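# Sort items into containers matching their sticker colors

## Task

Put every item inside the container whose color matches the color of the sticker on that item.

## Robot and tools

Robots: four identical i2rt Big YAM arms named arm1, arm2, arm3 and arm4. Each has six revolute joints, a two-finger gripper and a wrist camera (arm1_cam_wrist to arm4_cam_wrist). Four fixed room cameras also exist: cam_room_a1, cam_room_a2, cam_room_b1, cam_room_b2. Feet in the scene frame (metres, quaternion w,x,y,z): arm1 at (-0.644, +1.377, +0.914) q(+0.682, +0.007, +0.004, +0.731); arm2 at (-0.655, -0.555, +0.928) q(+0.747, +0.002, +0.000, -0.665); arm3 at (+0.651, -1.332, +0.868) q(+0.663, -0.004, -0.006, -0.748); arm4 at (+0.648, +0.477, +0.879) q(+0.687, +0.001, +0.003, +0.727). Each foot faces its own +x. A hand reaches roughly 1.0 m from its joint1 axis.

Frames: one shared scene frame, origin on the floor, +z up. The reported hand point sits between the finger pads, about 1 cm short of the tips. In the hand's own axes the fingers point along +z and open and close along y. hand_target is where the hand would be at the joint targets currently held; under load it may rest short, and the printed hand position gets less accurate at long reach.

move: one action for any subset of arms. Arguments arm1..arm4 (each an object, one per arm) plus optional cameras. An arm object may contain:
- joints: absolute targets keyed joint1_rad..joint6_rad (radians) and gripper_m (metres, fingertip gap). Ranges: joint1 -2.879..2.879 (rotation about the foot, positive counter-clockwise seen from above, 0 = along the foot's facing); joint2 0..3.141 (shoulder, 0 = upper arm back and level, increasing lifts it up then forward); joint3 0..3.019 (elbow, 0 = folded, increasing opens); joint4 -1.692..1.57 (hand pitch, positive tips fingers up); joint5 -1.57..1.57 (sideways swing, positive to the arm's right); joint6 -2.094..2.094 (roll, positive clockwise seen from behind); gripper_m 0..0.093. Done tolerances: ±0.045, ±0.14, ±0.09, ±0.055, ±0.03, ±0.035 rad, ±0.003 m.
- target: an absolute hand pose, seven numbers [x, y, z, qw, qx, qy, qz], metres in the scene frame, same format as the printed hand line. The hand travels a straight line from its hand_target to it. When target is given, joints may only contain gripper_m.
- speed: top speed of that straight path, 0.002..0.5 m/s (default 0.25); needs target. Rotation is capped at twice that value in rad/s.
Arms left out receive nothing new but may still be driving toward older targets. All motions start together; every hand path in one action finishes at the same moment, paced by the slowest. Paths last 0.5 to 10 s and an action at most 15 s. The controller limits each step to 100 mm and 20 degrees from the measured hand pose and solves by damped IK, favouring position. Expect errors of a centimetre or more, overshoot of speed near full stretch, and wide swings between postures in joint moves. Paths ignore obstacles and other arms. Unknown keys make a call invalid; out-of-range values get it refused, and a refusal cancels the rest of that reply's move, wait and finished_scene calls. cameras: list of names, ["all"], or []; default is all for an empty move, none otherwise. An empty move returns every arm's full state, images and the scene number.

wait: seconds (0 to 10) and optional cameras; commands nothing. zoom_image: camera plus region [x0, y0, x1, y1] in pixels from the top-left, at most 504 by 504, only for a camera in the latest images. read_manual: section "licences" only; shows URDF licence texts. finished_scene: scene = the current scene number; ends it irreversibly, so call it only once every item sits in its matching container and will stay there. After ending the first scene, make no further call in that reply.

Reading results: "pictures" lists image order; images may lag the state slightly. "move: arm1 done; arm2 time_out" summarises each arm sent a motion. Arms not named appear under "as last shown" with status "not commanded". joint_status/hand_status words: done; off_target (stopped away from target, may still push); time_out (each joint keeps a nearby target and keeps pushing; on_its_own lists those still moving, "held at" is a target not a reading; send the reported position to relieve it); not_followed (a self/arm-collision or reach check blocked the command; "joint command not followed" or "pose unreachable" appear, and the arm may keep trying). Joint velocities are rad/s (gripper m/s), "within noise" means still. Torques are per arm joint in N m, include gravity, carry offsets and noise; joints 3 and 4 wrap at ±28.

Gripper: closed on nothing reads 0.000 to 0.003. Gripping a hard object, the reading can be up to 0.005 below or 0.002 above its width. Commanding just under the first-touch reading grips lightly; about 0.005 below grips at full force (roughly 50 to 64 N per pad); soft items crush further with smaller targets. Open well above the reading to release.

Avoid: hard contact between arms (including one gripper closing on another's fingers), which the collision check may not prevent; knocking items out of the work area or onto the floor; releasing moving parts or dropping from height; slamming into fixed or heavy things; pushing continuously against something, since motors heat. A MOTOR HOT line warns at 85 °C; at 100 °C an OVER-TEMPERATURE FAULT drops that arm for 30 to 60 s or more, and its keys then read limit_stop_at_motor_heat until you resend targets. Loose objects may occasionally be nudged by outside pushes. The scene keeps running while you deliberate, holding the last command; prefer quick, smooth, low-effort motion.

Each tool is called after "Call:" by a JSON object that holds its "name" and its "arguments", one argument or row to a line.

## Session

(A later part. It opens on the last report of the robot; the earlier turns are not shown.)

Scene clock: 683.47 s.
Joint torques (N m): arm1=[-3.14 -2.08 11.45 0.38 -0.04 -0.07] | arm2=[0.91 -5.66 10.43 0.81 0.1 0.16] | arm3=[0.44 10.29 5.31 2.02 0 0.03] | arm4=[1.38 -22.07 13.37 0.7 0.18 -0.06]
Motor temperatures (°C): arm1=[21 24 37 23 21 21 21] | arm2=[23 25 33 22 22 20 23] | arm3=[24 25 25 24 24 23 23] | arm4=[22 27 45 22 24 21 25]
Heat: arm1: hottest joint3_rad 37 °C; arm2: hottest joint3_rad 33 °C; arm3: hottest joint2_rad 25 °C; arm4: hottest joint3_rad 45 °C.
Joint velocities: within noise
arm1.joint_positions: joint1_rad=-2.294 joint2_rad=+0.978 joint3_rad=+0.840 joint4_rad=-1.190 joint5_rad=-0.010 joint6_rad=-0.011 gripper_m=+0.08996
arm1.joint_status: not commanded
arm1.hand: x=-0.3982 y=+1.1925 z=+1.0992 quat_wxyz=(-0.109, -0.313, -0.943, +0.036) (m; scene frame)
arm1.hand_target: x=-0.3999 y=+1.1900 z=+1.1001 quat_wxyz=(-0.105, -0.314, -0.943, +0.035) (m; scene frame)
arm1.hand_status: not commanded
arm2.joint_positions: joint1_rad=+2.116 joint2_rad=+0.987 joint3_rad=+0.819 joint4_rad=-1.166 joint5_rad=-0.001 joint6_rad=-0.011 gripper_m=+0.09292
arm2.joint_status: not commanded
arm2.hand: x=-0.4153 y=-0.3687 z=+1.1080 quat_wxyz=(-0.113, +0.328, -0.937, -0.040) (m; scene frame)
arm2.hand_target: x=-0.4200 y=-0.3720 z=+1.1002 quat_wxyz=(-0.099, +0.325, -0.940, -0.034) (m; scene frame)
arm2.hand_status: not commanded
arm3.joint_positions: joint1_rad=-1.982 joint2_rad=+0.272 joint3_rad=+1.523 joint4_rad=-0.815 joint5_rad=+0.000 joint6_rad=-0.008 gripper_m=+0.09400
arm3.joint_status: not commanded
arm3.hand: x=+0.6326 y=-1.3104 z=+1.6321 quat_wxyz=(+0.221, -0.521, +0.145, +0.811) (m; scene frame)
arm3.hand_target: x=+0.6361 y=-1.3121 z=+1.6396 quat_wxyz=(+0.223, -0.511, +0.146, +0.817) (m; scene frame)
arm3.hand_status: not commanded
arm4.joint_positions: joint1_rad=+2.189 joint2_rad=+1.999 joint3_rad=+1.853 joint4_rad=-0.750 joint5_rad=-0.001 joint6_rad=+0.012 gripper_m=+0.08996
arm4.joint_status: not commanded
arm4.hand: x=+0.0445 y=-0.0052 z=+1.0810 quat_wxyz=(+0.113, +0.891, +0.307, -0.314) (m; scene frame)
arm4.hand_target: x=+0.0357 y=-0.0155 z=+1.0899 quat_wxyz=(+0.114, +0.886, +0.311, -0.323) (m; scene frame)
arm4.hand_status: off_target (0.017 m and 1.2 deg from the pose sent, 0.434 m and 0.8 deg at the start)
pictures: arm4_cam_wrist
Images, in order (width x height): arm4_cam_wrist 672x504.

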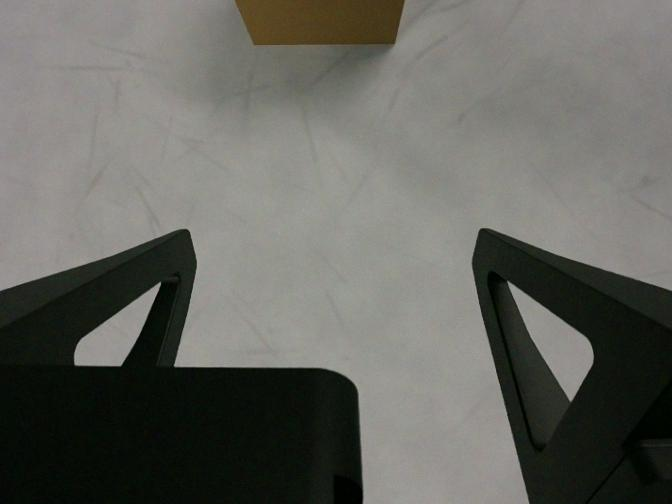

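Call:
{"name": "move", "arguments": {
  "arm4": {"target": [-0.062, -0.100, 1.085, 0.14, 0.8551, 0.3003, -0.3987], "speed": 0.12},
  "cameras": ["arm4_cam_wrist"]
}}

Scene clock: 702.83 s.
Joint torques (N m): arm1=[-2.55 -2.67 11.33 0.32 -0.03 -0.05] | arm2=[0.85 -5.6 10.43 0.79 0.09 0.16] | arm3=[0.56 10.4 5.27 2.02 0.01 0.02] | arm4=[1.73 -25.7 13.71 0.85 0.2 -0.04]
Motor temperatures (°C): arm1=[21 24 37 23 21 21 21] | arm2=[23 25 33 22 22 20 23] | arm3=[24 25 25 24 24 23 23] | arm4=[22 27 47 22 24 21 25]
Heat: arm1: hottest joint3_rad 37 °C; arm2: hottest joint3_rad 33 °C; arm3: hottest joint2_rad 25 °C; arm4: hottest joint3_rad 47 °C.
move: arm4 off_target
Joint velocities: within noise
arm1, arm2, arm3: as last shown
arm4.joint_positions: joint1_rad=+2.189 joint2_rad=+2.347 joint3_rad=+2.382 joint4_rad=-0.742 joint5_rad=+0.003 joint6_rad=+0.012 gripper_m=+0.08996
arm4.joint_status: not commanded
arm4.hand: x=-0.0591 y=-0.0871 z=+1.0894 quat_wxyz=(+0.140, +0.858, +0.294, -0.397) (m; scene frame)
arm4.hand_target: x=-0.0612 y=-0.0992 z=+1.0850 quat_wxyz=(+0.140, +0.855, +0.300, -0.400) (m; scene frame)
arm4.hand_status: off_target (0.014 m and 0.8 deg from the pose sent, 0.143 m and 11.0 deg at the start)
pictures: arm4_cam_wrist
Images, in order (width x height): arm4_cam_wrist 672x504.

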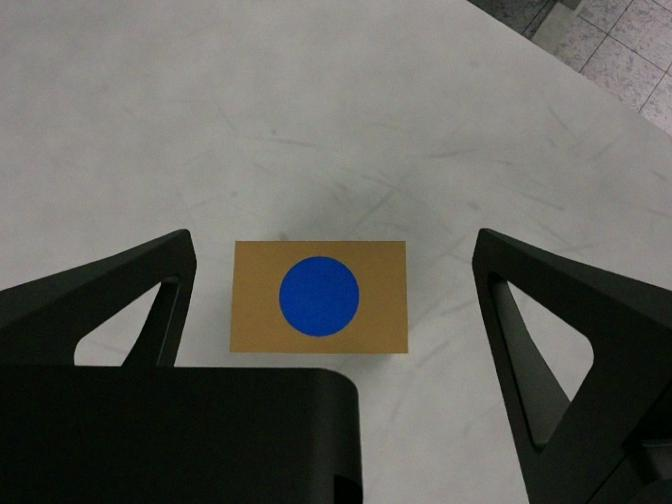

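Call:
{"name": "move", "arguments": {
  "arm4": {"target": [-0.059, -0.101, 1.000, 0.14, 0.8551, 0.3003, -0.3987], "speed": 0.08},
  "cameras": ["arm4_cam_wrist"]
}}

Call:
{"name": "move", "arguments": {
  "arm4": {"joints": {"gripper_m": 0.058}},
  "cameras": ["arm4_cam_wrist"]
}}

Scene clock: 712.33 s.
Joint torques (N m): arm1=[-3.08 -2.32 11.32 0.39 -0.06 -0.06] | arm2=[0.91 -5.66 10.41 0.76 0.09 0.18] | arm3=[0.67 10.34 5.26 2.03 0.01 0.02] | arm4=[1.44 -25.82 9.54 1.95 0.21 -0.01]
Motor temperatures (°C): arm1=[21 24 37 23 21 21 21] | arm2=[23 25 33 22 22 20 23] | arm3=[24 25 25 24 24 23 23] | arm4=[22 28 46 22 24 21 25]
Heat: arm1: hottest joint3_rad 37 °C; arm2: hottest joint3_rad 33 °C; arm3: hottest joint2_rad 25 °C; arm4: hottest joint3_rad 46 °C.
move: arm4 off_target
Joint velocities: within noise
arm1, arm2, arm3: as last shown
arm4.joint_positions: joint1_rad=+2.193 joint2_rad=+2.356 joint3_rad=+2.235 joint4_rad=-0.562 joint5_rad=+0.006 joint6_rad=+0.012 gripper_m=+0.08996
arm4.joint_status: not commanded
arm4.hand: x=-0.0602 y=-0.0918 z=+1.0324 quat_wxyz=(+0.144, +0.852, +0.294, -0.408) (m; scene frame)
arm4.hand_target: x=-0.0575 y=-0.0999 z=+1.0002 quat_wxyz=(+0.140, +0.855, +0.300, -0.399) (m; scene frame)
arm4.hand_status: off_target (0.034 m and 1.4 deg from the pose sent, 0.090 m and 0.8 deg at the start)
pictures: arm4_cam_wrist
Images, in order (width x height): arm4_cam_wrist 672x504.

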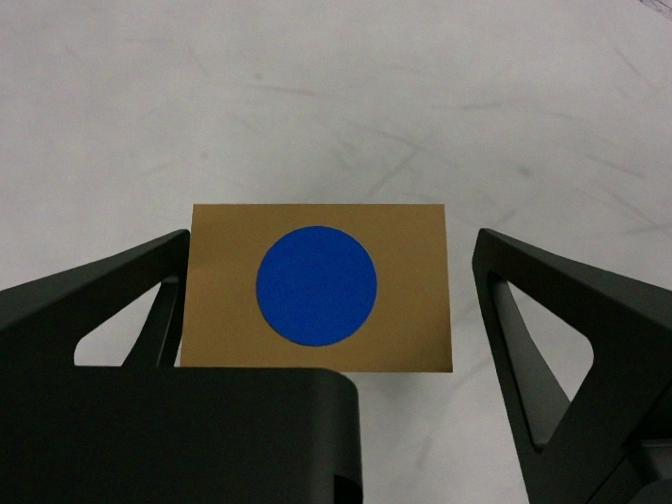

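Scene clock: 712.87 s.
Joint torques (N m): arm1=[-2.49 -2.49 11.28 0.4 -0.04 -0.07] | arm2=[0.85 -5.66 10.41 0.77 0.1 0.16] | arm3=[0.67 10.34 5.29 2.03 0.01 0.03] | arm4=[1.49 -25.82 9.55 1.88 0.21 0.01]
Motor temperatures (°C): arm1=[21 24 37 23 21 21 21] | arm2=[23 25 33 22 22 20 23] | arm3=[24 25 25 24 24 23 23] | arm4=[22 28 46 22 24 21 25]
Heat: arm1: hottest joint3_rad 37 °C; arm2: hottest joint3_rad 33 °C; arm3: hottest joint2_rad 25 °C; arm4: hottest joint3_rad 46 °C.
move: arm4 off_target
Joint velocities: within noise
arm1, arm2, arm3: as last shown
arm4.joint_positions: joint1_rad=+2.193 joint2_rad=+2.356 joint3_rad=+2.235 joint4_rad=-0.561 joint5_rad=+0.006 joint6_rad=+0.012 gripper_m=+0.06964
arm4.joint_status: gripper_m off_target (ended at +0.06967, target +0.05800)
arm4.hand: x=-0.0601 y=-0.0921 z=+1.0325 quat_wxyz=(+0.144, +0.852, +0.294, -0.408) (m; scene frame)
arm4.hand_target: x=-0.0576 y=-0.0997 z=+1.0002 quat_wxyz=(+0.140, +0.855, +0.300, -0.399) (m; scene frame)
arm4.hand_status: not commanded
pictures: arm4_cam_wrist
Images, in order (width x height): arm4_cam_wrist 672x504.

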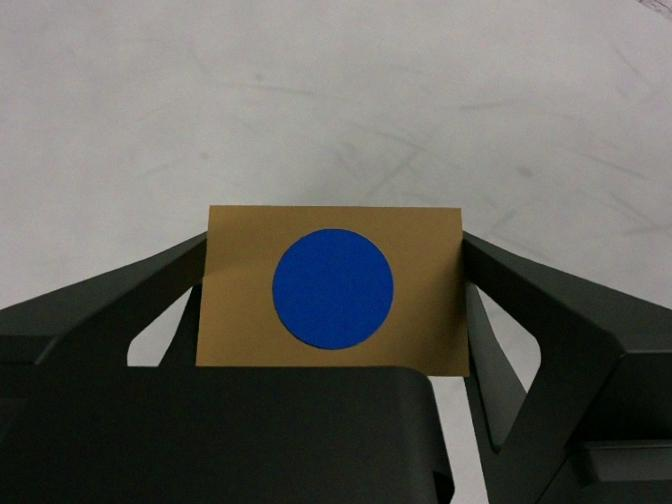

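Call:
{"name": "move", "arguments": {
  "arm4": {"joints": {"gripper_m": 0.09}}
}}

Call:
{"name": "move", "arguments": {
  "arm4": {"target": [-0.057, -0.105, 0.978, 0.14, 0.8551, 0.3003, -0.3987], "speed": 0.06},
  "cameras": ["arm4_cam_wrist"]
}}

Scene clock: 726.17 s.
Joint torques (N m): arm1=[-2.37 -2.32 11.29 0.54 -0.02 -0.06] | arm2=[0.97 -5.71 10.43 0.79 0.1 0.17] | arm3=[0.5 10.29 5.27 1.99 0 0.02] | arm4=[1.79 -25.76 9.57 1.8 0.22 0]
Motor temperatures (°C): arm1=[21 24 37 23 21 21 21] | arm2=[23 25 33 22 22 20 23] | arm3=[24 25 25 24 24 23 23] | arm4=[22 30 44 22 24 21 26]
Heat: arm1: hottest joint3_rad 37 °C; arm2: hottest joint3_rad 33 °C; arm3: hottest joint2_rad 25 °C; arm4: hottest joint3_rad 44 °C.
move: arm4 done
Joint velocities: within noise
arm1, arm2, arm3: as last shown
arm4.joint_positions: joint1_rad=+2.193 joint2_rad=+2.356 joint3_rad=+2.235 joint4_rad=-0.561 joint5_rad=+0.006 joint6_rad=+0.012 gripper_m=+0.08991
arm4.joint_status: all done
arm4.hand: x=-0.0601 y=-0.0921 z=+1.0325 quat_wxyz=(+0.144, +0.852, +0.294, -0.408) (m; scene frame)
arm4.hand_target: x=-0.0576 y=-0.0997 z=+1.0002 quat_wxyz=(+0.140, +0.855, +0.300, -0.399) (m; scene frame)
arm4.hand_status: not commanded
pictures: none

Scene clock: 727.23 s.
Joint torques (N m): arm1=[-2.73 -2.67 11.32 0.36 -0.05 -0.03] | arm2=[0.79 -5.71 10.43 0.81 0.09 0.16] | arm3=[0.62 10.4 5.27 2.02 0.01 0] | arm4=[2.02 -25.88 9.4 1.91 0.15 0.05]
Motor temperatures (°C): arm1=[21 24 37 23 21 21 21] | arm2=[23 25 33 22 22 20 23] | arm3=[24 25 25 24 24 23 23] | arm4=[22 30 44 22 24 21 26]
Heat: arm1: hottest joint3_rad 37 °C; arm2: hottest joint3_rad 33 °C; arm3: hottest joint2_rad 25 °C; arm4: hottest joint3_rad 44 °C.
move: arm4 off_target
Joint velocities: within noise
arm1, arm2, arm3: as last shown
arm4.joint_positions: joint1_rad=+2.200 joint2_rad=+2.369 joint3_rad=+2.211 joint4_rad=-0.516 joint5_rad=+0.012 joint6_rad=+0.012 gripper_m=+0.08991
arm4.joint_status: not commanded
arm4.hand: x=-0.0586 y=-0.0973 z=+1.0160 quat_wxyz=(+0.144, +0.850, +0.295, -0.412) (m; scene frame)
arm4.hand_target: x=-0.0552 y=-0.1036 z=+0.9786 quat_wxyz=(+0.140, +0.855, +0.300, -0.399) (m; scene frame)
arm4.hand_status: off_target (0.039 m and 1.8 deg from the pose sent, 0.056 m and 1.4 deg at the start)
pictures: arm4_cam_wrist
Images, in order (width x height): arm4_cam_wrist 672x504.

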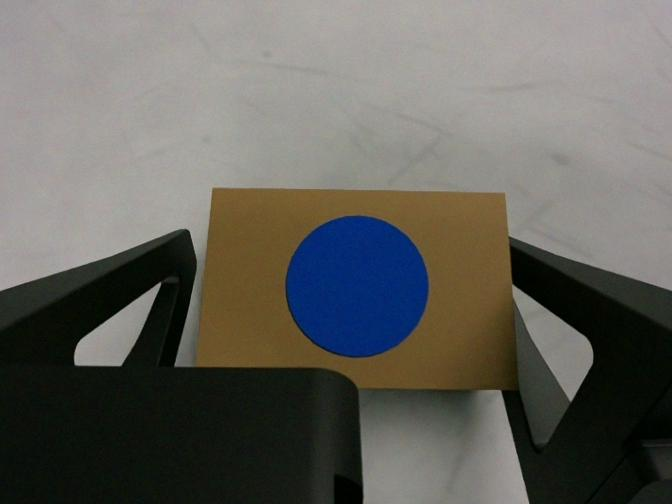

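Call:
{"name": "move", "arguments": {
  "arm4": {"target": [-0.060, -0.100, 0.962, 0.14, 0.8551, 0.3003, -0.3987], "speed": 0.06}
}}

Call:
{"name": "move", "arguments": {
  "arm4": {"joints": {"gripper_m": 0.058}},
  "cameras": ["arm4_cam_wrist"]
}}

Scene clock: 733.07 s.
Joint torques (N m): arm1=[-2.73 -1.96 11.59 0.5 -0.03 -0.06] | arm2=[0.85 -5.71 10.39 0.79 0.1 0.16] | arm3=[0.73 10.29 5.29 2.03 0 0.03] | arm4=[0.91 -24.64 8.47 1.83 -0.08 0.01]
Motor temperatures (°C): arm1=[21 24 37 23 21 21 21] | arm2=[23 25 33 22 22 20 23] | arm3=[24 25 25 24 24 23 23] | arm4=[22 30 44 22 24 21 25]
Heat: arm1: hottest joint3_rad 37 °C; arm2: hottest joint3_rad 33 °C; arm3: hottest joint2_rad 25 °C; arm4: hottest joint3_rad 44 °C.
move: arm4 off_target
Joint velocities: within noise
arm1, arm2, arm3: as last shown
arm4.joint_positions: joint1_rad=+2.200 joint2_rad=+2.369 joint3_rad=+2.196 joint4_rad=-0.477 joint5_rad=+0.012 joint6_rad=+0.012 gripper_m=+0.08991
arm4.joint_status: not commanded
arm4.hand: x=-0.0607 y=-0.0990 z=+1.0151 quat_wxyz=(+0.148, +0.845, +0.293, -0.422) (m; scene frame)
arm4.hand_target: x=-0.0576 y=-0.0982 z=+0.9631 quat_wxyz=(+0.140, +0.855, +0.300, -0.399) (m; scene frame)
arm4.hand_status: off_target (0.053 m and 3.2 deg from the pose sent, 0.054 m and 1.8 deg at the start)
pictures: none

Scene clock: 733.60 s.
Joint torques (N m): arm1=[-2.26 -2.32 11.26 0.44 -0.03 -0.05] | arm2=[0.97 -5.66 10.41 0.76 0.09 0.17] | arm3=[0.62 10.34 5.27 2.03 0 0.02] | arm4=[0.56 -25.11 8.39 1.52 -0.04 -0.01]
Motor temperatures (°C): arm1=[21 24 37 23 21 21 21] | arm2=[23 25 33 22 22 20 23] | arm3=[24 25 25 24 24 23 23] | arm4=[22 30 44 22 24 21 25]
Heat: arm1: hottest joint3_rad 37 °C; arm2: hottest joint3_rad 33 °C; arm3: hottest joint2_rad 25 °C; arm4: hottest joint3_rad 44 °C.
move: arm4 off_target
Joint velocities: within noise
arm1, arm2, arm3: as last shown
arm4.joint_positions: joint1_rad=+2.198 joint2_rad=+2.369 joint3_rad=+2.195 joint4_rad=-0.474 joint5_rad=+0.012 joint6_rad=+0.012 gripper_m=+0.06966
arm4.joint_status: gripper_m off_target (ended at +0.06968, target +0.05800)
arm4.hand: x=-0.0620 y=-0.0978 z=+1.0153 quat_wxyz=(+0.148, +0.845, +0.292, -0.423) (m; scene frame)
arm4.hand_target: x=-0.0577 y=-0.0982 z=+0.9632 quat_wxyz=(+0.140, +0.855, +0.300, -0.399) (m; scene frame)
arm4.hand_status: not commanded
pictures: arm4_cam_wrist
Images, in order (width x height): arm4_cam_wrist 672x504.

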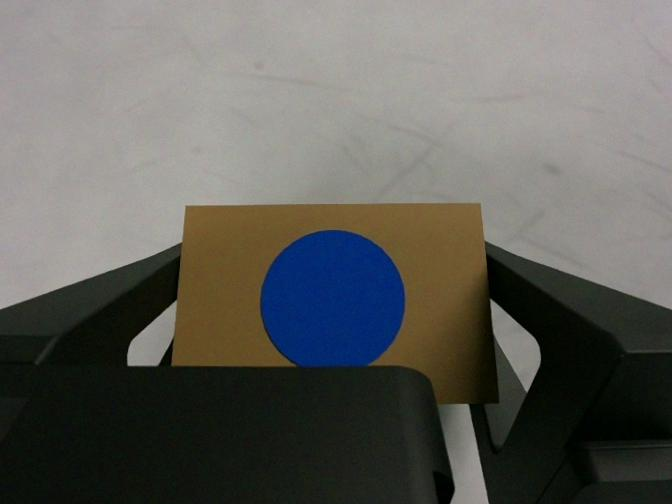

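Call:
{"name": "move", "arguments": {
  "arm4": {"target": [-0.062, -0.100, 1.085, 0.14, 0.8551, 0.3003, -0.3987], "speed": 0.1},
  "cameras": ["arm4_cam_wrist"]
}}

Call:
{"name": "move", "arguments": {
  "arm4": {"target": [0.37, 0.254, 1.11, 0.1133, 0.8866, 0.3114, -0.3227], "speed": 0.2},
  "cameras": ["arm4_cam_wrist"]
}}

Scene clock: 740.53 s.
Joint torques (N m): arm1=[-2.08 -2.2 11.43 0.36 -0.06 -0.05] | arm2=[0.97 -5.54 10.4 0.76 0.09 0.16] | arm3=[0.67 10.4 5.22 2.03 0.01 0.03] | arm4=[1.2 -27.52 13.76 0.9 -0.05 0]
Motor temperatures (°C): arm1=[21 24 37 23 21 21 21] | arm2=[23 25 33 22 22 20 23] | arm3=[24 25 25 24 24 23 23] | arm4=[22 30 43 22 24 21 26]
Heat: arm1: hottest joint3_rad 37 °C; arm2: hottest joint3_rad 33 °C; arm3: hottest joint2_rad 25 °C; arm4: hottest joint3_rad 43 °C.
move: arm4 off_target
Joint velocities: within noise
arm1.joint_positions: joint1_rad=-2.294 joint2_rad=+0.978 joint3_rad=+0.840 joint4_rad=-1.190 joint5_rad=-0.010 joint6_rad=-0.011 gripper_m=+0.08996
arm1.joint_status: not commanded
arm1.hand: x=-0.3982 y=+1.1925 z=+1.0992 quat_wxyz=(-0.109, -0.313, -0.943, +0.036) (m; scene frame)
arm1.hand_target: x=-0.3999 y=+1.1900 z=+1.1001 quat_wxyz=(-0.105, -0.314, -0.943, +0.035) (m; scene frame)
arm1.hand_status: not commanded
arm2.joint_positions: joint1_rad=+2.116 joint2_rad=+0.987 joint3_rad=+0.819 joint4_rad=-1.166 joint5_rad=-0.001 joint6_rad=-0.011 gripper_m=+0.09292
arm2.joint_status: not commanded
arm2.hand: x=-0.4153 y=-0.3687 z=+1.1080 quat_wxyz=(-0.113, +0.328, -0.937, -0.040) (m; scene frame)
arm2.hand_target: x=-0.4200 y=-0.3720 z=+1.1002 quat_wxyz=(-0.099, +0.325, -0.940, -0.034) (m; scene frame)
arm2.hand_status: not commanded
arm3.joint_positions: joint1_rad=-1.982 joint2_rad=+0.272 joint3_rad=+1.523 joint4_rad=-0.815 joint5_rad=+0.000 joint6_rad=-0.008 gripper_m=+0.09400
arm3.joint_status: not commanded
arm3.hand: x=+0.6326 y=-1.3104 z=+1.6321 quat_wxyz=(+0.221, -0.521, +0.145, +0.811) (m; scene frame)
arm3.hand_target: x=+0.6361 y=-1.3121 z=+1.6396 quat_wxyz=(+0.223, -0.511, +0.146, +0.817) (m; scene frame)
arm3.hand_status: not commanded
arm4.joint_positions: joint1_rad=+2.198 joint2_rad=+2.369 joint3_rad=+2.383 joint4_rad=-0.746 joint5_rad=+0.010 joint6_rad=+0.010 gripper_m=+0.06966
arm4.joint_status: not commanded
arm4.hand: x=-0.0558 y=-0.0931 z=+1.0708 quat_wxyz=(+0.135, +0.861, +0.299, -0.388) (m; scene frame)
arm4.hand_target: x=-0.0610 y=-0.0993 z=+1.0852 quat_wxyz=(+0.140, +0.855, +0.300, -0.400) (m; scene frame)
arm4.hand_status: off_target (0.017 m and 1.6 deg from the pose sent, 0.070 m and 3.3 deg at the start)
pictures: arm4_cam_wrist
Images, in order (width x height): arm4_cam_wrist 672x504.

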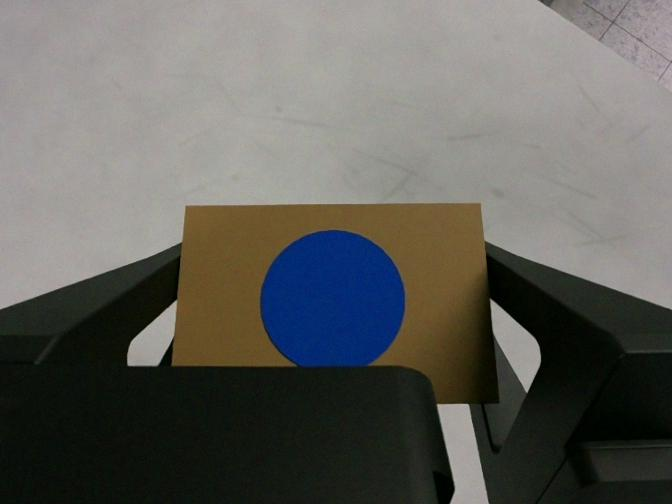

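Scene clock: 743.97 s.
Joint torques (N m): arm1=[-2.84 -2.84 11.38 0.38 -0.07 -0.06] | arm2=[0.85 -5.66 10.39 0.77 0.1 0.17] | arm3=[0.67 10.29 5.31 2.02 0 0.03] | arm4=[0.15 -3.84 9.33 0.72 -0.04 -0.05]
Motor temperatures (°C): arm1=[21 24 37 23 21 21 21] | arm2=[23 25 33 22 22 20 23] | arm3=[24 25 25 24 24 23 23] | arm4=[22 30 43 22 24 21 26]
Heat: arm1: hottest joint3_rad 37 °C; arm2: hottest joint3_rad 33 °C; arm3: hottest joint2_rad 25 °C; arm4: hottest joint3_rad 43 °C.
move: arm4 done
Joint velocities: arm1=[within noise] | arm2=[within noise] | arm3=[within noise] | arm4=[0.005 -0.015 -0.007 0.002 -0.007 -0.168 0]
arm1, arm2, arm3: as last shown
arm4.joint_positions: joint1_rad=+2.198 joint2_rad=+0.837 joint3_rad=+0.740 joint4_rad=-0.768 joint5_rad=+0.006 joint6_rad=+0.010 gripper_m=+0.06966
arm4.joint_status: not commanded
arm4.hand: x=+0.3692 y=+0.2521 z=+1.1126 quat_wxyz=(+0.116, +0.885, +0.309, -0.328) (m; scene frame)
arm4.hand_target: x=+0.3700 y=+0.2540 z=+1.1100 quat_wxyz=(+0.113, +0.887, +0.311, -0.323) (m; scene frame)
arm4.hand_status: done (0.003 m and 0.8 deg from the pose sent, 0.551 m and 8.4 deg at the start)
pictures: arm4_cam_wrist
Images, in order (width x height): arm4_cam_wrist 672x504.

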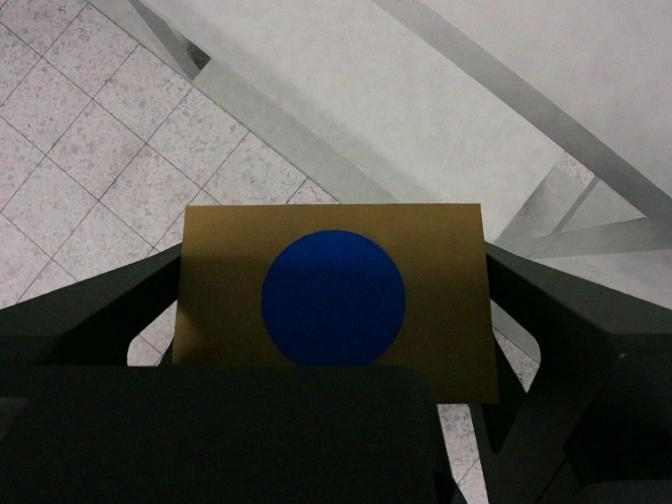

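Call:
{"name": "move", "arguments": {
  "arm4": {"joints": {"joint2_rad": 0.8, "joint3_rad": 0.878, "joint4_rad": -1.2}}
}}

Call:
{"name": "move", "arguments": {
  "arm4": {"joints": {"joint1_rad": -1.796}},
  "cameras": ["arm4_cam_wrist"]
}}

Call:
{"name": "move", "arguments": {
  "arm4": {"target": [1.185, 0.386, 0.93, 0.2746, 0.0805, 0.9579, -0.0231], "speed": 0.2},
  "cameras": ["arm4_cam_wrist"]
}}

Scene clock: 764.57 s.
Joint torques (N m): arm1=[-3.08 -2.37 11.38 0.5 -0.03 -0.05] | arm2=[0.97 -5.71 10.43 0.76 0.09 0.17] | arm3=[0.62 10.34 5.3 2.03 0.01 0.03] | arm4=[0.44 -3.72 12.25 0.36 -0.06 -0.02]
Motor temperatures (°C): arm1=[21 24 37 23 21 21 21] | arm2=[23 25 33 22 22 20 23] | arm3=[24 25 25 24 24 23 23] | arm4=[22 27 41 22 24 21 26]
Heat: arm1: hottest joint3_rad 37 °C; arm2: hottest joint3_rad 33 °C; arm3: hottest joint2_rad 25 °C; arm4: hottest joint3_rad 41 °C.
move: arm4 done
Joint velocities: within noise
arm1, arm2, arm3: as last shown
arm4.joint_positions: joint1_rad=+2.198 joint2_rad=+0.806 joint3_rad=+0.834 joint4_rad=-1.190 joint5_rad=+0.006 joint6_rad=+0.010 gripper_m=+0.06966
arm4.joint_status: all done
arm4.hand: x=+0.4239 y=+0.2966 z=+1.1146 quat_wxyz=(+0.067, +0.924, +0.323, -0.195) (m; scene frame)
arm4.hand_target: x=+0.4190 y=+0.2935 z=+1.1367 quat_wxyz=(+0.074, +0.919, +0.323, -0.213) (m; scene frame)
arm4.hand_status: not commanded
pictures: none

Scene clock: 767.23 s.
Joint torques (N m): arm1=[-2.49 -2.43 11.19 0.38 -0.06 -0.07] | arm2=[0.97 -5.77 10.41 0.8 0.1 0.17] | arm3=[0.67 10.46 5.24 2 0.01 0.02] | arm4=[0.85 -3.78 12.27 0.29 0 -0.05]
Motor temperatures (°C): arm1=[21 24 37 23 21 21 21] | arm2=[23 25 33 22 22 20 23] | arm3=[24 25 25 24 24 23 23] | arm4=[22 27 41 22 24 21 26]
Heat: arm1: hottest joint3_rad 37 °C; arm2: hottest joint3_rad 33 °C; arm3: hottest joint2_rad 25 °C; arm4: hottest joint3_rad 41 °C.
move: arm4 done
Joint velocities: within noise
arm1, arm2, arm3: as last shown
arm4.joint_positions: joint1_rad=-1.793 joint2_rad=+0.806 joint3_rad=+0.834 joint4_rad=-1.190 joint5_rad=+0.005 joint6_rad=+0.010 gripper_m=+0.06968
arm4.joint_status: all done
arm4.hand: x=+0.9339 y=+0.4292 z=+1.1117 quat_wxyz=(-0.200, -0.086, -0.976, +0.020) (m; scene frame)
arm4.hand_target: x=+0.9398 y=+0.4278 z=+1.1338 quat_wxyz=(-0.220, -0.084, -0.972, +0.021) (m; scene frame)
arm4.hand_status: not commanded
pictures: arm4_cam_wrist
Images, in order (width x height): arm4_cam_wrist 672x504.

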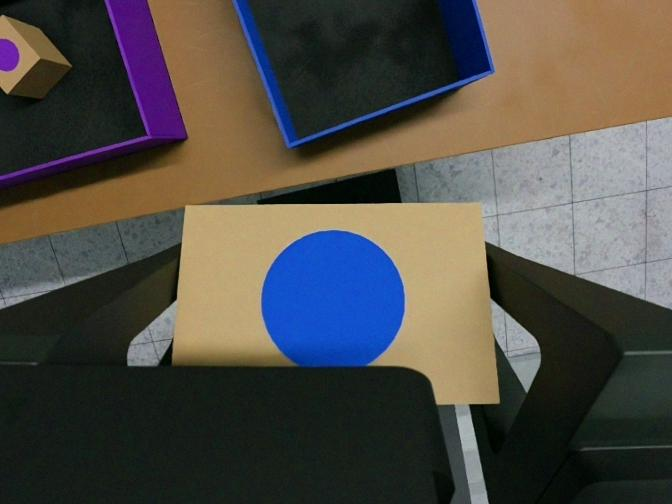

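Scene clock: 769.40 s.
Joint torques (N m): arm1=[-2.78 -2.2 11.26 0.5 -0.06 -0.04] | arm2=[0.85 -5.66 10.43 0.79 0.1 0.16] | arm3=[0.67 10.34 5.26 1.99 0 0.03] | arm4=[0.38 -13.27 10.21 1.28 -0.03 -0.06]
Motor temperatures (°C): arm1=[21 24 37 23 21 21 21] | arm2=[23 25 33 22 22 20 23] | arm3=[24 25 25 24 24 23 23] | arm4=[22 27 41 22 24 21 26]
Heat: arm1: hottest joint3_rad 37 °C; arm2: hottest joint3_rad 33 °C; arm3: hottest joint2_rad 25 °C; arm4: hottest joint3_rad 41 °C.
move: arm4 off_target
Joint velocities: within noise
arm1, arm2, arm3: as last shown
arm4.joint_positions: joint1_rad=-1.793 joint2_rad=+1.625 joint3_rad=+0.911 joint4_rad=-0.344 joint5_rad=-0.001 joint6_rad=+0.010 gripper_m=+0.06968
arm4.joint_status: not commanded
arm4.hand: x=+1.1613 y=+0.3912 z=+0.9158 quat_wxyz=(-0.251, -0.084, -0.964, +0.021) (m; scene frame)
arm4.hand_target: x=+1.1837 y=+0.3861 z=+0.9307 quat_wxyz=(-0.275, -0.081, -0.958, +0.023) (m; scene frame)
arm4.hand_status: off_target (0.028 m and 2.9 deg from the pose sent, 0.313 m and 8.8 deg at the start)
pictures: arm4_cam_wrist
Images, in order (width x height): arm4_cam_wrist 672x504.

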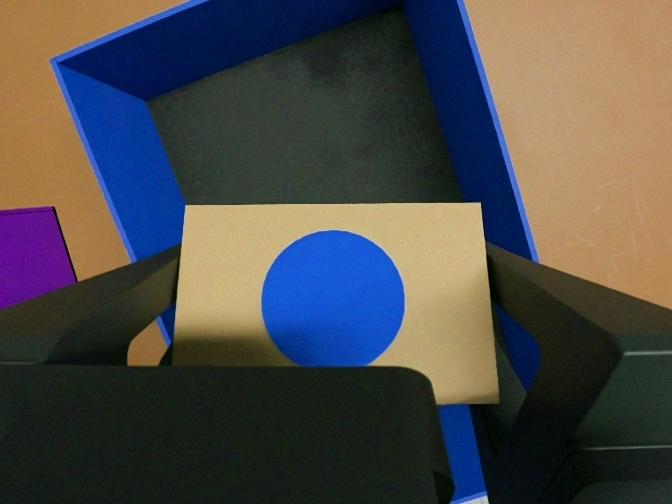

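Call:
{"name": "move", "arguments": {
  "arm4": {"target": [1.197, 0.385, 0.785, 0.2746, 0.0805, 0.9579, -0.0231], "speed": 0.12},
  "cameras": ["arm4_cam_wrist"]
}}

Scene clock: 780.03 s.
Joint torques (N m): arm1=[-3.6 -2.61 11.36 0.49 -0.06 -0.04] | arm2=[0.97 -5.71 10.41 0.76 0.1 0.16] | arm3=[0.5 10.34 5.29 1.99 0.01 0.02] | arm4=[0.67 -15.97 6.13 1.39 0.02 -0.01]
Motor temperatures (°C): arm1=[21 24 37 23 21 21 21] | arm2=[23 25 33 22 22 20 23] | arm3=[24 25 25 24 24 23 23] | arm4=[22 26 41 22 24 21 26]
Heat: arm1: hottest joint3_rad 37 °C; arm2: hottest joint3_rad 33 °C; arm3: hottest joint2_rad 25 °C; arm4: hottest joint3_rad 41 °C.
move: arm4 off_target
Joint velocities: within noise
arm1, arm2, arm3: as last shown
arm4.joint_positions: joint1_rad=-1.793 joint2_rad=+1.969 joint3_rad=+0.911 joint4_rad=+0.028 joint5_rad=-0.001 joint6_rad=+0.010 gripper_m=+0.06968
arm4.joint_status: not commanded
arm4.hand: x=+1.1861 y=+0.3865 z=+0.7845 quat_wxyz=(-0.264, -0.084, -0.961, +0.022) (m; scene frame)
arm4.hand_target: x=+1.1967 y=+0.3850 z=+0.7852 quat_wxyz=(-0.275, -0.081, -0.958, +0.023) (m; scene frame)
arm4.hand_status: off_target (0.011 m and 1.3 deg from the pose sent, 0.136 m and 2.9 deg at the start)
pictures: arm4_cam_wrist
Images, in order (width x height): arm4_cam_wrist 672x504.

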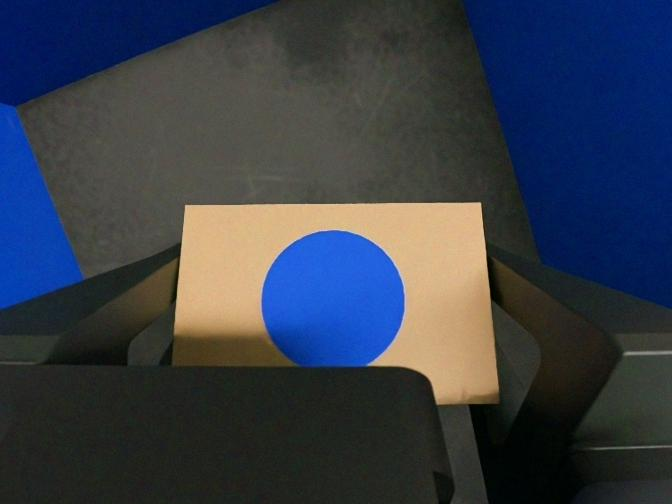

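Call:
{"name": "move", "arguments": {
  "arm4": {"target": [1.193, 0.393, 0.75, 0.2746, 0.0805, 0.9579, -0.0231], "speed": 0.06}
}}

Call:
{"name": "move", "arguments": {
  "arm4": {"target": [1.193, 0.393, 0.74, 0.2746, 0.0805, 0.9579, -0.0231], "speed": 0.03}
}}

Call:
{"name": "move", "arguments": {
  "arm4": {"target": [1.193, 0.393, 0.731, 0.2746, 0.0805, 0.9579, -0.0231], "speed": 0.03},
  "cameras": ["arm4_cam_wrist"]
}}

Scene clock: 788.17 s.
Joint torques (N m): arm1=[-2.9 -2.55 11.29 0.54 -0.06 -0.01] | arm2=[0.97 -5.77 10.4 0.77 0.09 0.16] | arm3=[0.62 10.4 5.27 2.02 0.01 0.02] | arm4=[1.26 -15.79 5.14 1.4 0.2 0.12]
Motor temperatures (°C): arm1=[21 24 37 23 21 21 21] | arm2=[23 25 33 22 22 20 23] | arm3=[24 25 25 24 24 23 23] | arm4=[22 26 40 22 24 21 27]
Heat: arm1: hottest joint3_rad 37 °C; arm2: hottest joint3_rad 33 °C; arm3: hottest joint2_rad 25 °C; arm4: hottest joint3_rad 40 °C.
move: arm4 done
Joint velocities: within noise
arm1, arm2, arm3: as last shown
arm4.joint_positions: joint1_rad=-1.785 joint2_rad=+2.046 joint3_rad=+0.911 joint4_rad=+0.119 joint5_rad=+0.002 joint6_rad=+0.010 gripper_m=+0.06968
arm4.joint_status: not commanded
arm4.hand: x=+1.1877 y=+0.3898 z=+0.7560 quat_wxyz=(-0.271, -0.081, -0.959, +0.023) (m; scene frame)
arm4.hand_target: x=+1.1929 y=+0.3930 z=+0.7502 quat_wxyz=(-0.275, -0.080, -0.958, +0.023) (m; scene frame)
arm4.hand_status: done (0.009 m and 0.4 deg from the pose sent, 0.036 m and 1.3 deg at the start)
pictures: none

Scene clock: 789.13 s.
Joint torques (N m): arm1=[-2.61 -2.43 11.34 0.54 -0.05 -0.08] | arm2=[0.97 -5.71 10.4 0.79 0.09 0.16] | arm3=[0.62 10.34 5.27 1.98 0 0.02] | arm4=[1.14 -15.79 5.14 1.47 0.22 0.11]
Motor temperatures (°C): arm1=[21 24 37 23 21 21 21] | arm2=[23 25 33 22 22 20 23] | arm3=[24 25 25 24 24 23 23] | arm4=[22 26 40 22 24 21 27]
Heat: arm1: hottest joint3_rad 37 °C; arm2: hottest joint3_rad 33 °C; arm3: hottest joint2_rad 25 °C; arm4: hottest joint3_rad 40 °C.
move: arm4 done
Joint velocities: within noise
arm1, arm2, arm3: as last shown
arm4.joint_positions: joint1_rad=-1.785 joint2_rad=+2.069 joint3_rad=+0.911 joint4_rad=+0.142 joint5_rad=+0.002 joint6_rad=+0.010 gripper_m=+0.06968
arm4.joint_status: not commanded
arm4.hand: x=+1.1864 y=+0.3900 z=+0.7465 quat_wxyz=(-0.271, -0.081, -0.959, +0.023) (m; scene frame)
arm4.hand_target: x=+1.1927 y=+0.3931 z=+0.7401 quat_wxyz=(-0.275, -0.081, -0.958, +0.023) (m; scene frame)
arm4.hand_status: done (0.010 m and 0.5 deg from the pose sent, 0.017 m and 0.4 deg at the start)
pictures: none

Scene clock: 790.10 s.
Joint torques (N m): arm1=[-2.67 -2.43 11.33 0.5 -0.03 -0.03] | arm2=[0.91 -5.6 10.4 0.76 0.09 0.17] | arm3=[0.5 10.34 5.26 2.06 0 0.02] | arm4=[0.97 -15.27 5.37 1.5 0.21 0.12]
Motor temperatures (°C): arm1=[21 24 37 23 21 21 21] | arm2=[23 25 33 22 22 20 23] | arm3=[24 25 25 24 24 23 23] | arm4=[22 26 40 22 24 21 27]
Heat: arm1: hottest joint3_rad 37 °C; arm2: hottest joint3_rad 33 °C; arm3: hottest joint2_rad 25 °C; arm4: hottest joint3_rad 40 °C.
move: arm4 off_target
Joint velocities: within noise
arm1.joint_positions: joint1_rad=-2.294 joint2_rad=+0.978 joint3_rad=+0.840 joint4_rad=-1.190 joint5_rad=-0.010 joint6_rad=-0.011 gripper_m=+0.08996
arm1.joint_status: not commanded
arm1.hand: x=-0.3982 y=+1.1925 z=+1.0992 quat_wxyz=(-0.109, -0.313, -0.943, +0.036) (m; scene frame)
arm1.hand_target: x=-0.3999 y=+1.1900 z=+1.1001 quat_wxyz=(-0.105, -0.314, -0.943, +0.035) (m; scene frame)
arm1.hand_status: not commanded
arm2.joint_positions: joint1_rad=+2.116 joint2_rad=+0.987 joint3_rad=+0.819 joint4_rad=-1.166 joint5_rad=-0.001 joint6_rad=-0.011 gripper_m=+0.09292
arm2.joint_status: not commanded
arm2.hand: x=-0.4153 y=-0.3687 z=+1.1080 quat_wxyz=(-0.113, +0.328, -0.937, -0.040) (m; scene frame)
arm2.hand_target: x=-0.4200 y=-0.3720 z=+1.1002 quat_wxyz=(-0.099, +0.325, -0.940, -0.034) (m; scene frame)
arm2.hand_status: not commanded
arm3.joint_positions: joint1_rad=-1.982 joint2_rad=+0.272 joint3_rad=+1.523 joint4_rad=-0.815 joint5_rad=+0.000 joint6_rad=-0.008 gripper_m=+0.09400
arm3.joint_status: not commanded
arm3.hand: x=+0.6326 y=-1.3104 z=+1.6321 quat_wxyz=(+0.221, -0.521, +0.145, +0.811) (m; scene frame)
arm3.hand_target: x=+0.6361 y=-1.3121 z=+1.6396 quat_wxyz=(+0.223, -0.511, +0.146, +0.817) (m; scene frame)
arm3.hand_status: not commanded
arm4.joint_positions: joint1_rad=-1.785 joint2_rad=+2.087 joint3_rad=+0.911 joint4_rad=+0.164 joint5_rad=+0.003 joint6_rad=+0.010 gripper_m=+0.06968
arm4.joint_status: not commanded
arm4.hand: x=+1.1862 y=+0.3899 z=+0.7400 quat_wxyz=(-0.272, -0.081, -0.959, +0.024) (m; scene frame)
arm4.hand_target: x=+1.1927 y=+0.3930 z=+0.7313 quat_wxyz=(-0.275, -0.081, -0.958, +0.023) (m; scene frame)
arm4.hand_status: off_target (0.012 m and 0.3 deg from the pose sent, 0.017 m and 0.5 deg at the start)
pictures: arm4_cam_wrist
Images, in order (width x height): arm4_cam_wrist 672x504.

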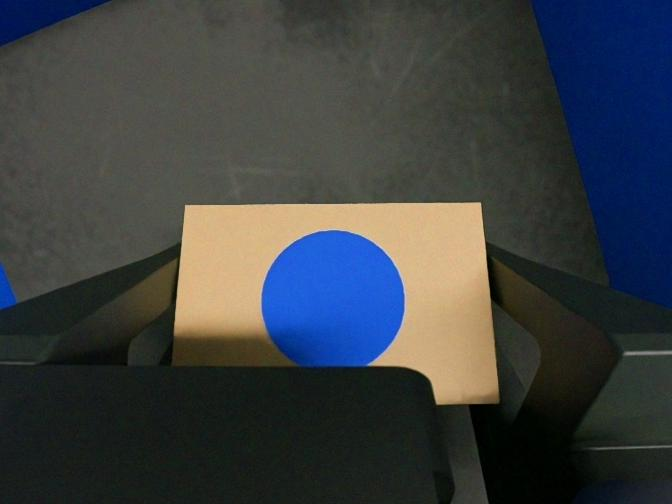

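Call:
{"name": "move", "arguments": {
  "arm4": {"target": [1.193, 0.393, 0.722, 0.2746, 0.0805, 0.9579, -0.0231], "speed": 0.03}
}}

Call:
{"name": "move", "arguments": {
  "arm4": {"target": [1.193, 0.393, 0.713, 0.2746, 0.0805, 0.9579, -0.0231], "speed": 0.03},
  "cameras": ["arm4_cam_wrist"]
}}

Scene clock: 795.10 s.
Joint torques (N m): arm1=[-3.14 -2.49 11.22 0.43 -0.07 -0.06] | arm2=[0.97 -5.77 10.4 0.77 0.1 0.17] | arm3=[0.67 10.4 5.29 1.99 0.01 0.02] | arm4=[1.61 -14.21 5.64 1.21 0.18 0.1]
Motor temperatures (°C): arm1=[21 24 38 23 21 21 21] | arm2=[23 25 33 22 22 20 23] | arm3=[24 25 25 24 24 23 23] | arm4=[22 26 39 22 24 21 27]
Heat: arm1: hottest joint3_rad 38 °C; arm2: hottest joint3_rad 33 °C; arm3: hottest joint2_rad 25 °C; arm4: hottest joint3_rad 39 °C.
move: arm4 off_target
Joint velocities: within noise
arm1, arm2, arm3: as last shown
arm4.joint_positions: joint1_rad=-1.785 joint2_rad=+2.095 joint3_rad=+0.911 joint4_rad=+0.190 joint5_rad=+0.004 joint6_rad=+0.010 gripper_m=+0.06968
arm4.joint_status: not commanded
arm4.hand: x=+1.1896 y=+0.3892 z=+0.7394 quat_wxyz=(-0.281, -0.081, -0.956, +0.025) (m; scene frame)
arm4.hand_target: x=+1.1922 y=+0.3930 z=+0.7226 quat_wxyz=(-0.275, -0.081, -0.958, +0.023) (m; scene frame)
arm4.hand_status: off_target (0.018 m and 0.8 deg from the pose sent, 0.019 m and 0.3 deg at the start)
pictures: none

Scene clock: 796.07 s.
Joint torques (N m): arm1=[-2.61 -2.73 11.52 0.39 -0.05 -0.09] | arm2=[0.85 -5.6 10.39 0.77 0.1 0.16] | arm3=[0.73 10.23 5.33 2.02 0.01 0.02] | arm4=[1.73 -13.33 5.01 1.11 0.14 0.11]
Motor temperatures (°C): arm1=[21 24 38 23 21 21 21] | arm2=[23 25 33 22 22 20 23] | arm3=[24 25 25 24 24 23 23] | arm4=[22 26 39 22 24 21 27]
Heat: arm1: hottest joint3_rad 38 °C; arm2: hottest joint3_rad 33 °C; arm3: hottest joint2_rad 25 °C; arm4: hottest joint3_rad 39 °C.
move: arm4 off_target
Joint velocities: within noise
arm1, arm2, arm3: as last shown
arm4.joint_positions: joint1_rad=-1.785 joint2_rad=+2.107 joint3_rad=+0.922 joint4_rad=+0.214 joint5_rad=+0.004 joint6_rad=+0.010 gripper_m=+0.06968
arm4.joint_status: not commanded
arm4.hand: x=+1.1971 y=+0.3879 z=+0.7392 quat_wxyz=(-0.292, -0.080, -0.953, +0.026) (m; scene frame)
arm4.hand_target: x=+1.1916 y=+0.3930 z=+0.7142 quat_wxyz=(-0.275, -0.081, -0.958, +0.023) (m; scene frame)
arm4.hand_status: off_target (0.027 m and 2.1 deg from the pose sent, 0.027 m and 0.8 deg at the start)
pictures: arm4_cam_wrist
Images, in order (width x height): arm4_cam_wrist 672x504.

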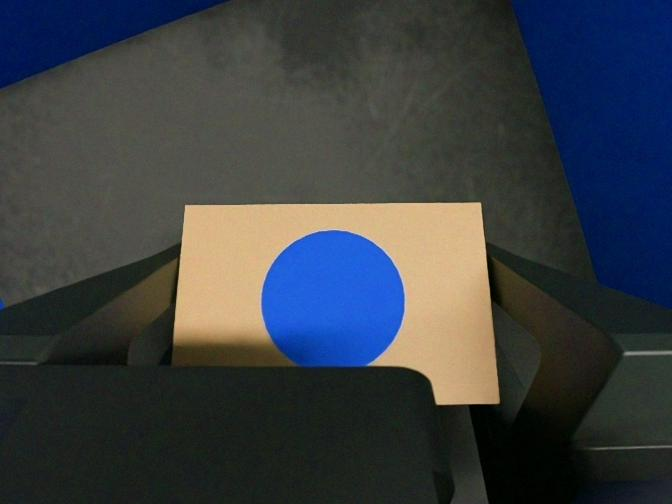

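Call:
{"name": "move", "arguments": {
  "arm4": {"target": [1.197, 0.391, 0.733, 0.2746, 0.0805, 0.9579, -0.0231], "speed": 0.03}
}}

Call:
{"name": "move", "arguments": {
  "arm4": {"joints": {"gripper_m": 0.09}},
  "cameras": ["arm4_cam_wrist"]
}}

Call:
{"name": "move", "arguments": {
  "arm4": {"target": [1.19, 0.391, 0.90, 0.2746, 0.0805, 0.9579, -0.0231], "speed": 0.12},
  "cameras": ["arm4_cam_wrist"]
}}

Scene clock: 802.00 s.
Joint torques (N m): arm1=[-3.14 -2.08 11.41 0.4 -0.05 -0.03] | arm2=[0.79 -5.77 10.4 0.79 0.1 0.16] | arm3=[0.56 10.4 5.24 2.04 0 0.02] | arm4=[1.38 -16.79 4.86 0.18 0.12 0.1]
Motor temperatures (°C): arm1=[21 24 38 23 21 21 21] | arm2=[23 25 33 22 22 20 23] | arm3=[24 25 25 24 24 23 23] | arm4=[22 26 38 22 24 21 27]
Heat: arm1: hottest joint3_rad 38 °C; arm2: hottest joint3_rad 33 °C; arm3: hottest joint2_rad 25 °C; arm4: hottest joint3_rad 38 °C.
move: arm4 done
Joint velocities: within noise
arm1, arm2, arm3: as last shown
arm4.joint_positions: joint1_rad=-1.785 joint2_rad=+2.106 joint3_rad=+0.931 joint4_rad=+0.190 joint5_rad=+0.004 joint6_rad=+0.010 gripper_m=+0.06968
arm4.joint_status: not commanded
arm4.hand: x=+1.1976 y=+0.3878 z=+0.7391 quat_wxyz=(-0.285, -0.080, -0.955, +0.025) (m; scene frame)
arm4.hand_target: x=+1.1969 y=+0.3909 z=+0.7331 quat_wxyz=(-0.275, -0.081, -0.958, +0.023) (m; scene frame)
arm4.hand_status: done (0.007 m and 1.3 deg from the pose sent, 0.007 m and 2.1 deg at the start)
pictures: none

Scene clock: 802.50 s.
Joint torques (N m): arm1=[-3.08 -2.37 11.29 0.59 -0.02 -0.06] | arm2=[0.91 -5.83 10.43 0.76 0.1 0.16] | arm3=[0.62 10.34 5.26 2.03 -0.01 0.01] | arm4=[1.26 -17.2 4.77 0.43 0.06 0.1]
Motor temperatures (°C): arm1=[21 24 38 23 21 21 21] | arm2=[23 25 33 22 22 20 23] | arm3=[24 25 25 24 24 23 23] | arm4=[22 26 38 22 24 21 27]
Heat: arm1: hottest joint3_rad 38 °C; arm2: hottest joint3_rad 33 °C; arm3: hottest joint2_rad 25 °C; arm4: hottest joint3_rad 38 °C.
move: arm4 done
Joint velocities: within noise
arm1, arm2, arm3: as last shown
arm4.joint_positions: joint1_rad=-1.785 joint2_rad=+2.106 joint3_rad=+0.931 joint4_rad=+0.181 joint5_rad=+0.004 joint6_rad=+0.010 gripper_m=+0.08991
arm4.joint_status: all done
arm4.hand: x=+1.1958 y=+0.3883 z=+0.7379 quat_wxyz=(-0.281, -0.080, -0.956, +0.025) (m; scene frame)
arm4.hand_target: x=+1.1969 y=+0.3911 z=+0.7331 quat_wxyz=(-0.275, -0.080, -0.958, +0.023) (m; scene frame)
arm4.hand_status: not commanded
pictures: arm4_cam_wrist
Images, in order (width x height): arm4_cam_wrist 672x504.

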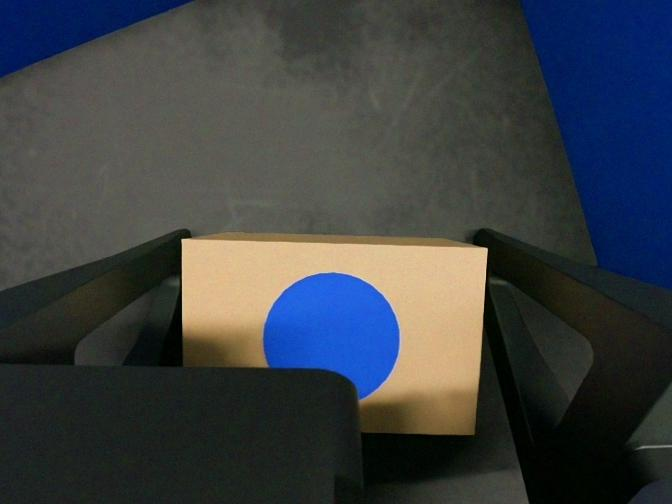

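Scene clock: 804.53 s.
Joint torques (N m): arm1=[-2.61 -2.43 11.3 0.57 -0.04 -0.03] | arm2=[0.85 -5.71 10.4 0.75 0.1 0.16] | arm3=[0.62 10.4 5.27 2 0.01 0.03] | arm4=[1.08 -16.21 7.86 0.35 0.01 0.05]
Motor temperatures (°C): arm1=[21 24 38 23 21 21 21] | arm2=[23 25 33 22 22 20 23] | arm3=[24 25 25 24 24 23 23] | arm4=[22 26 38 22 24 21 27]
Heat: arm1: hottest joint3_rad 38 °C; arm2: hottest joint3_rad 33 °C; arm3: hottest joint2_rad 25 °C; arm4: hottest joint3_rad 38 °C.
move: arm4 off_target
Joint velocities: within noise
arm1, arm2, arm3: as last shown
arm4.joint_positions: joint1_rad=-1.785 joint2_rad=+1.711 joint3_rad=+0.926 joint4_rad=-0.235 joint5_rad=+0.004 joint6_rad=+0.010 gripper_m=+0.08991
arm4.joint_status: not commanded
arm4.hand: x=+1.1831 y=+0.3910 z=+0.8916 quat_wxyz=(-0.269, -0.081, -0.959, +0.024) (m; scene frame)
arm4.hand_target: x=+1.1899 y=+0.3911 z=+0.9001 quat_wxyz=(-0.275, -0.080, -0.958, +0.023) (m; scene frame)
arm4.hand_status: off_target (0.011 m and 0.7 deg from the pose sent, 0.162 m and 0.8 deg at the start)
pictures: arm4_cam_wrist
Images, in order (width x height): arm4_cam_wrist 672x504.

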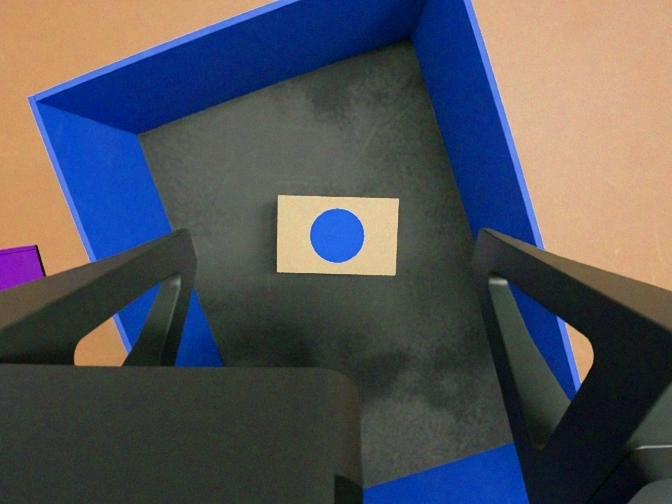

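Call:
{"name": "finished_scene", "arguments": {
  "scene": 1
}}

The scene is finished: the task was done.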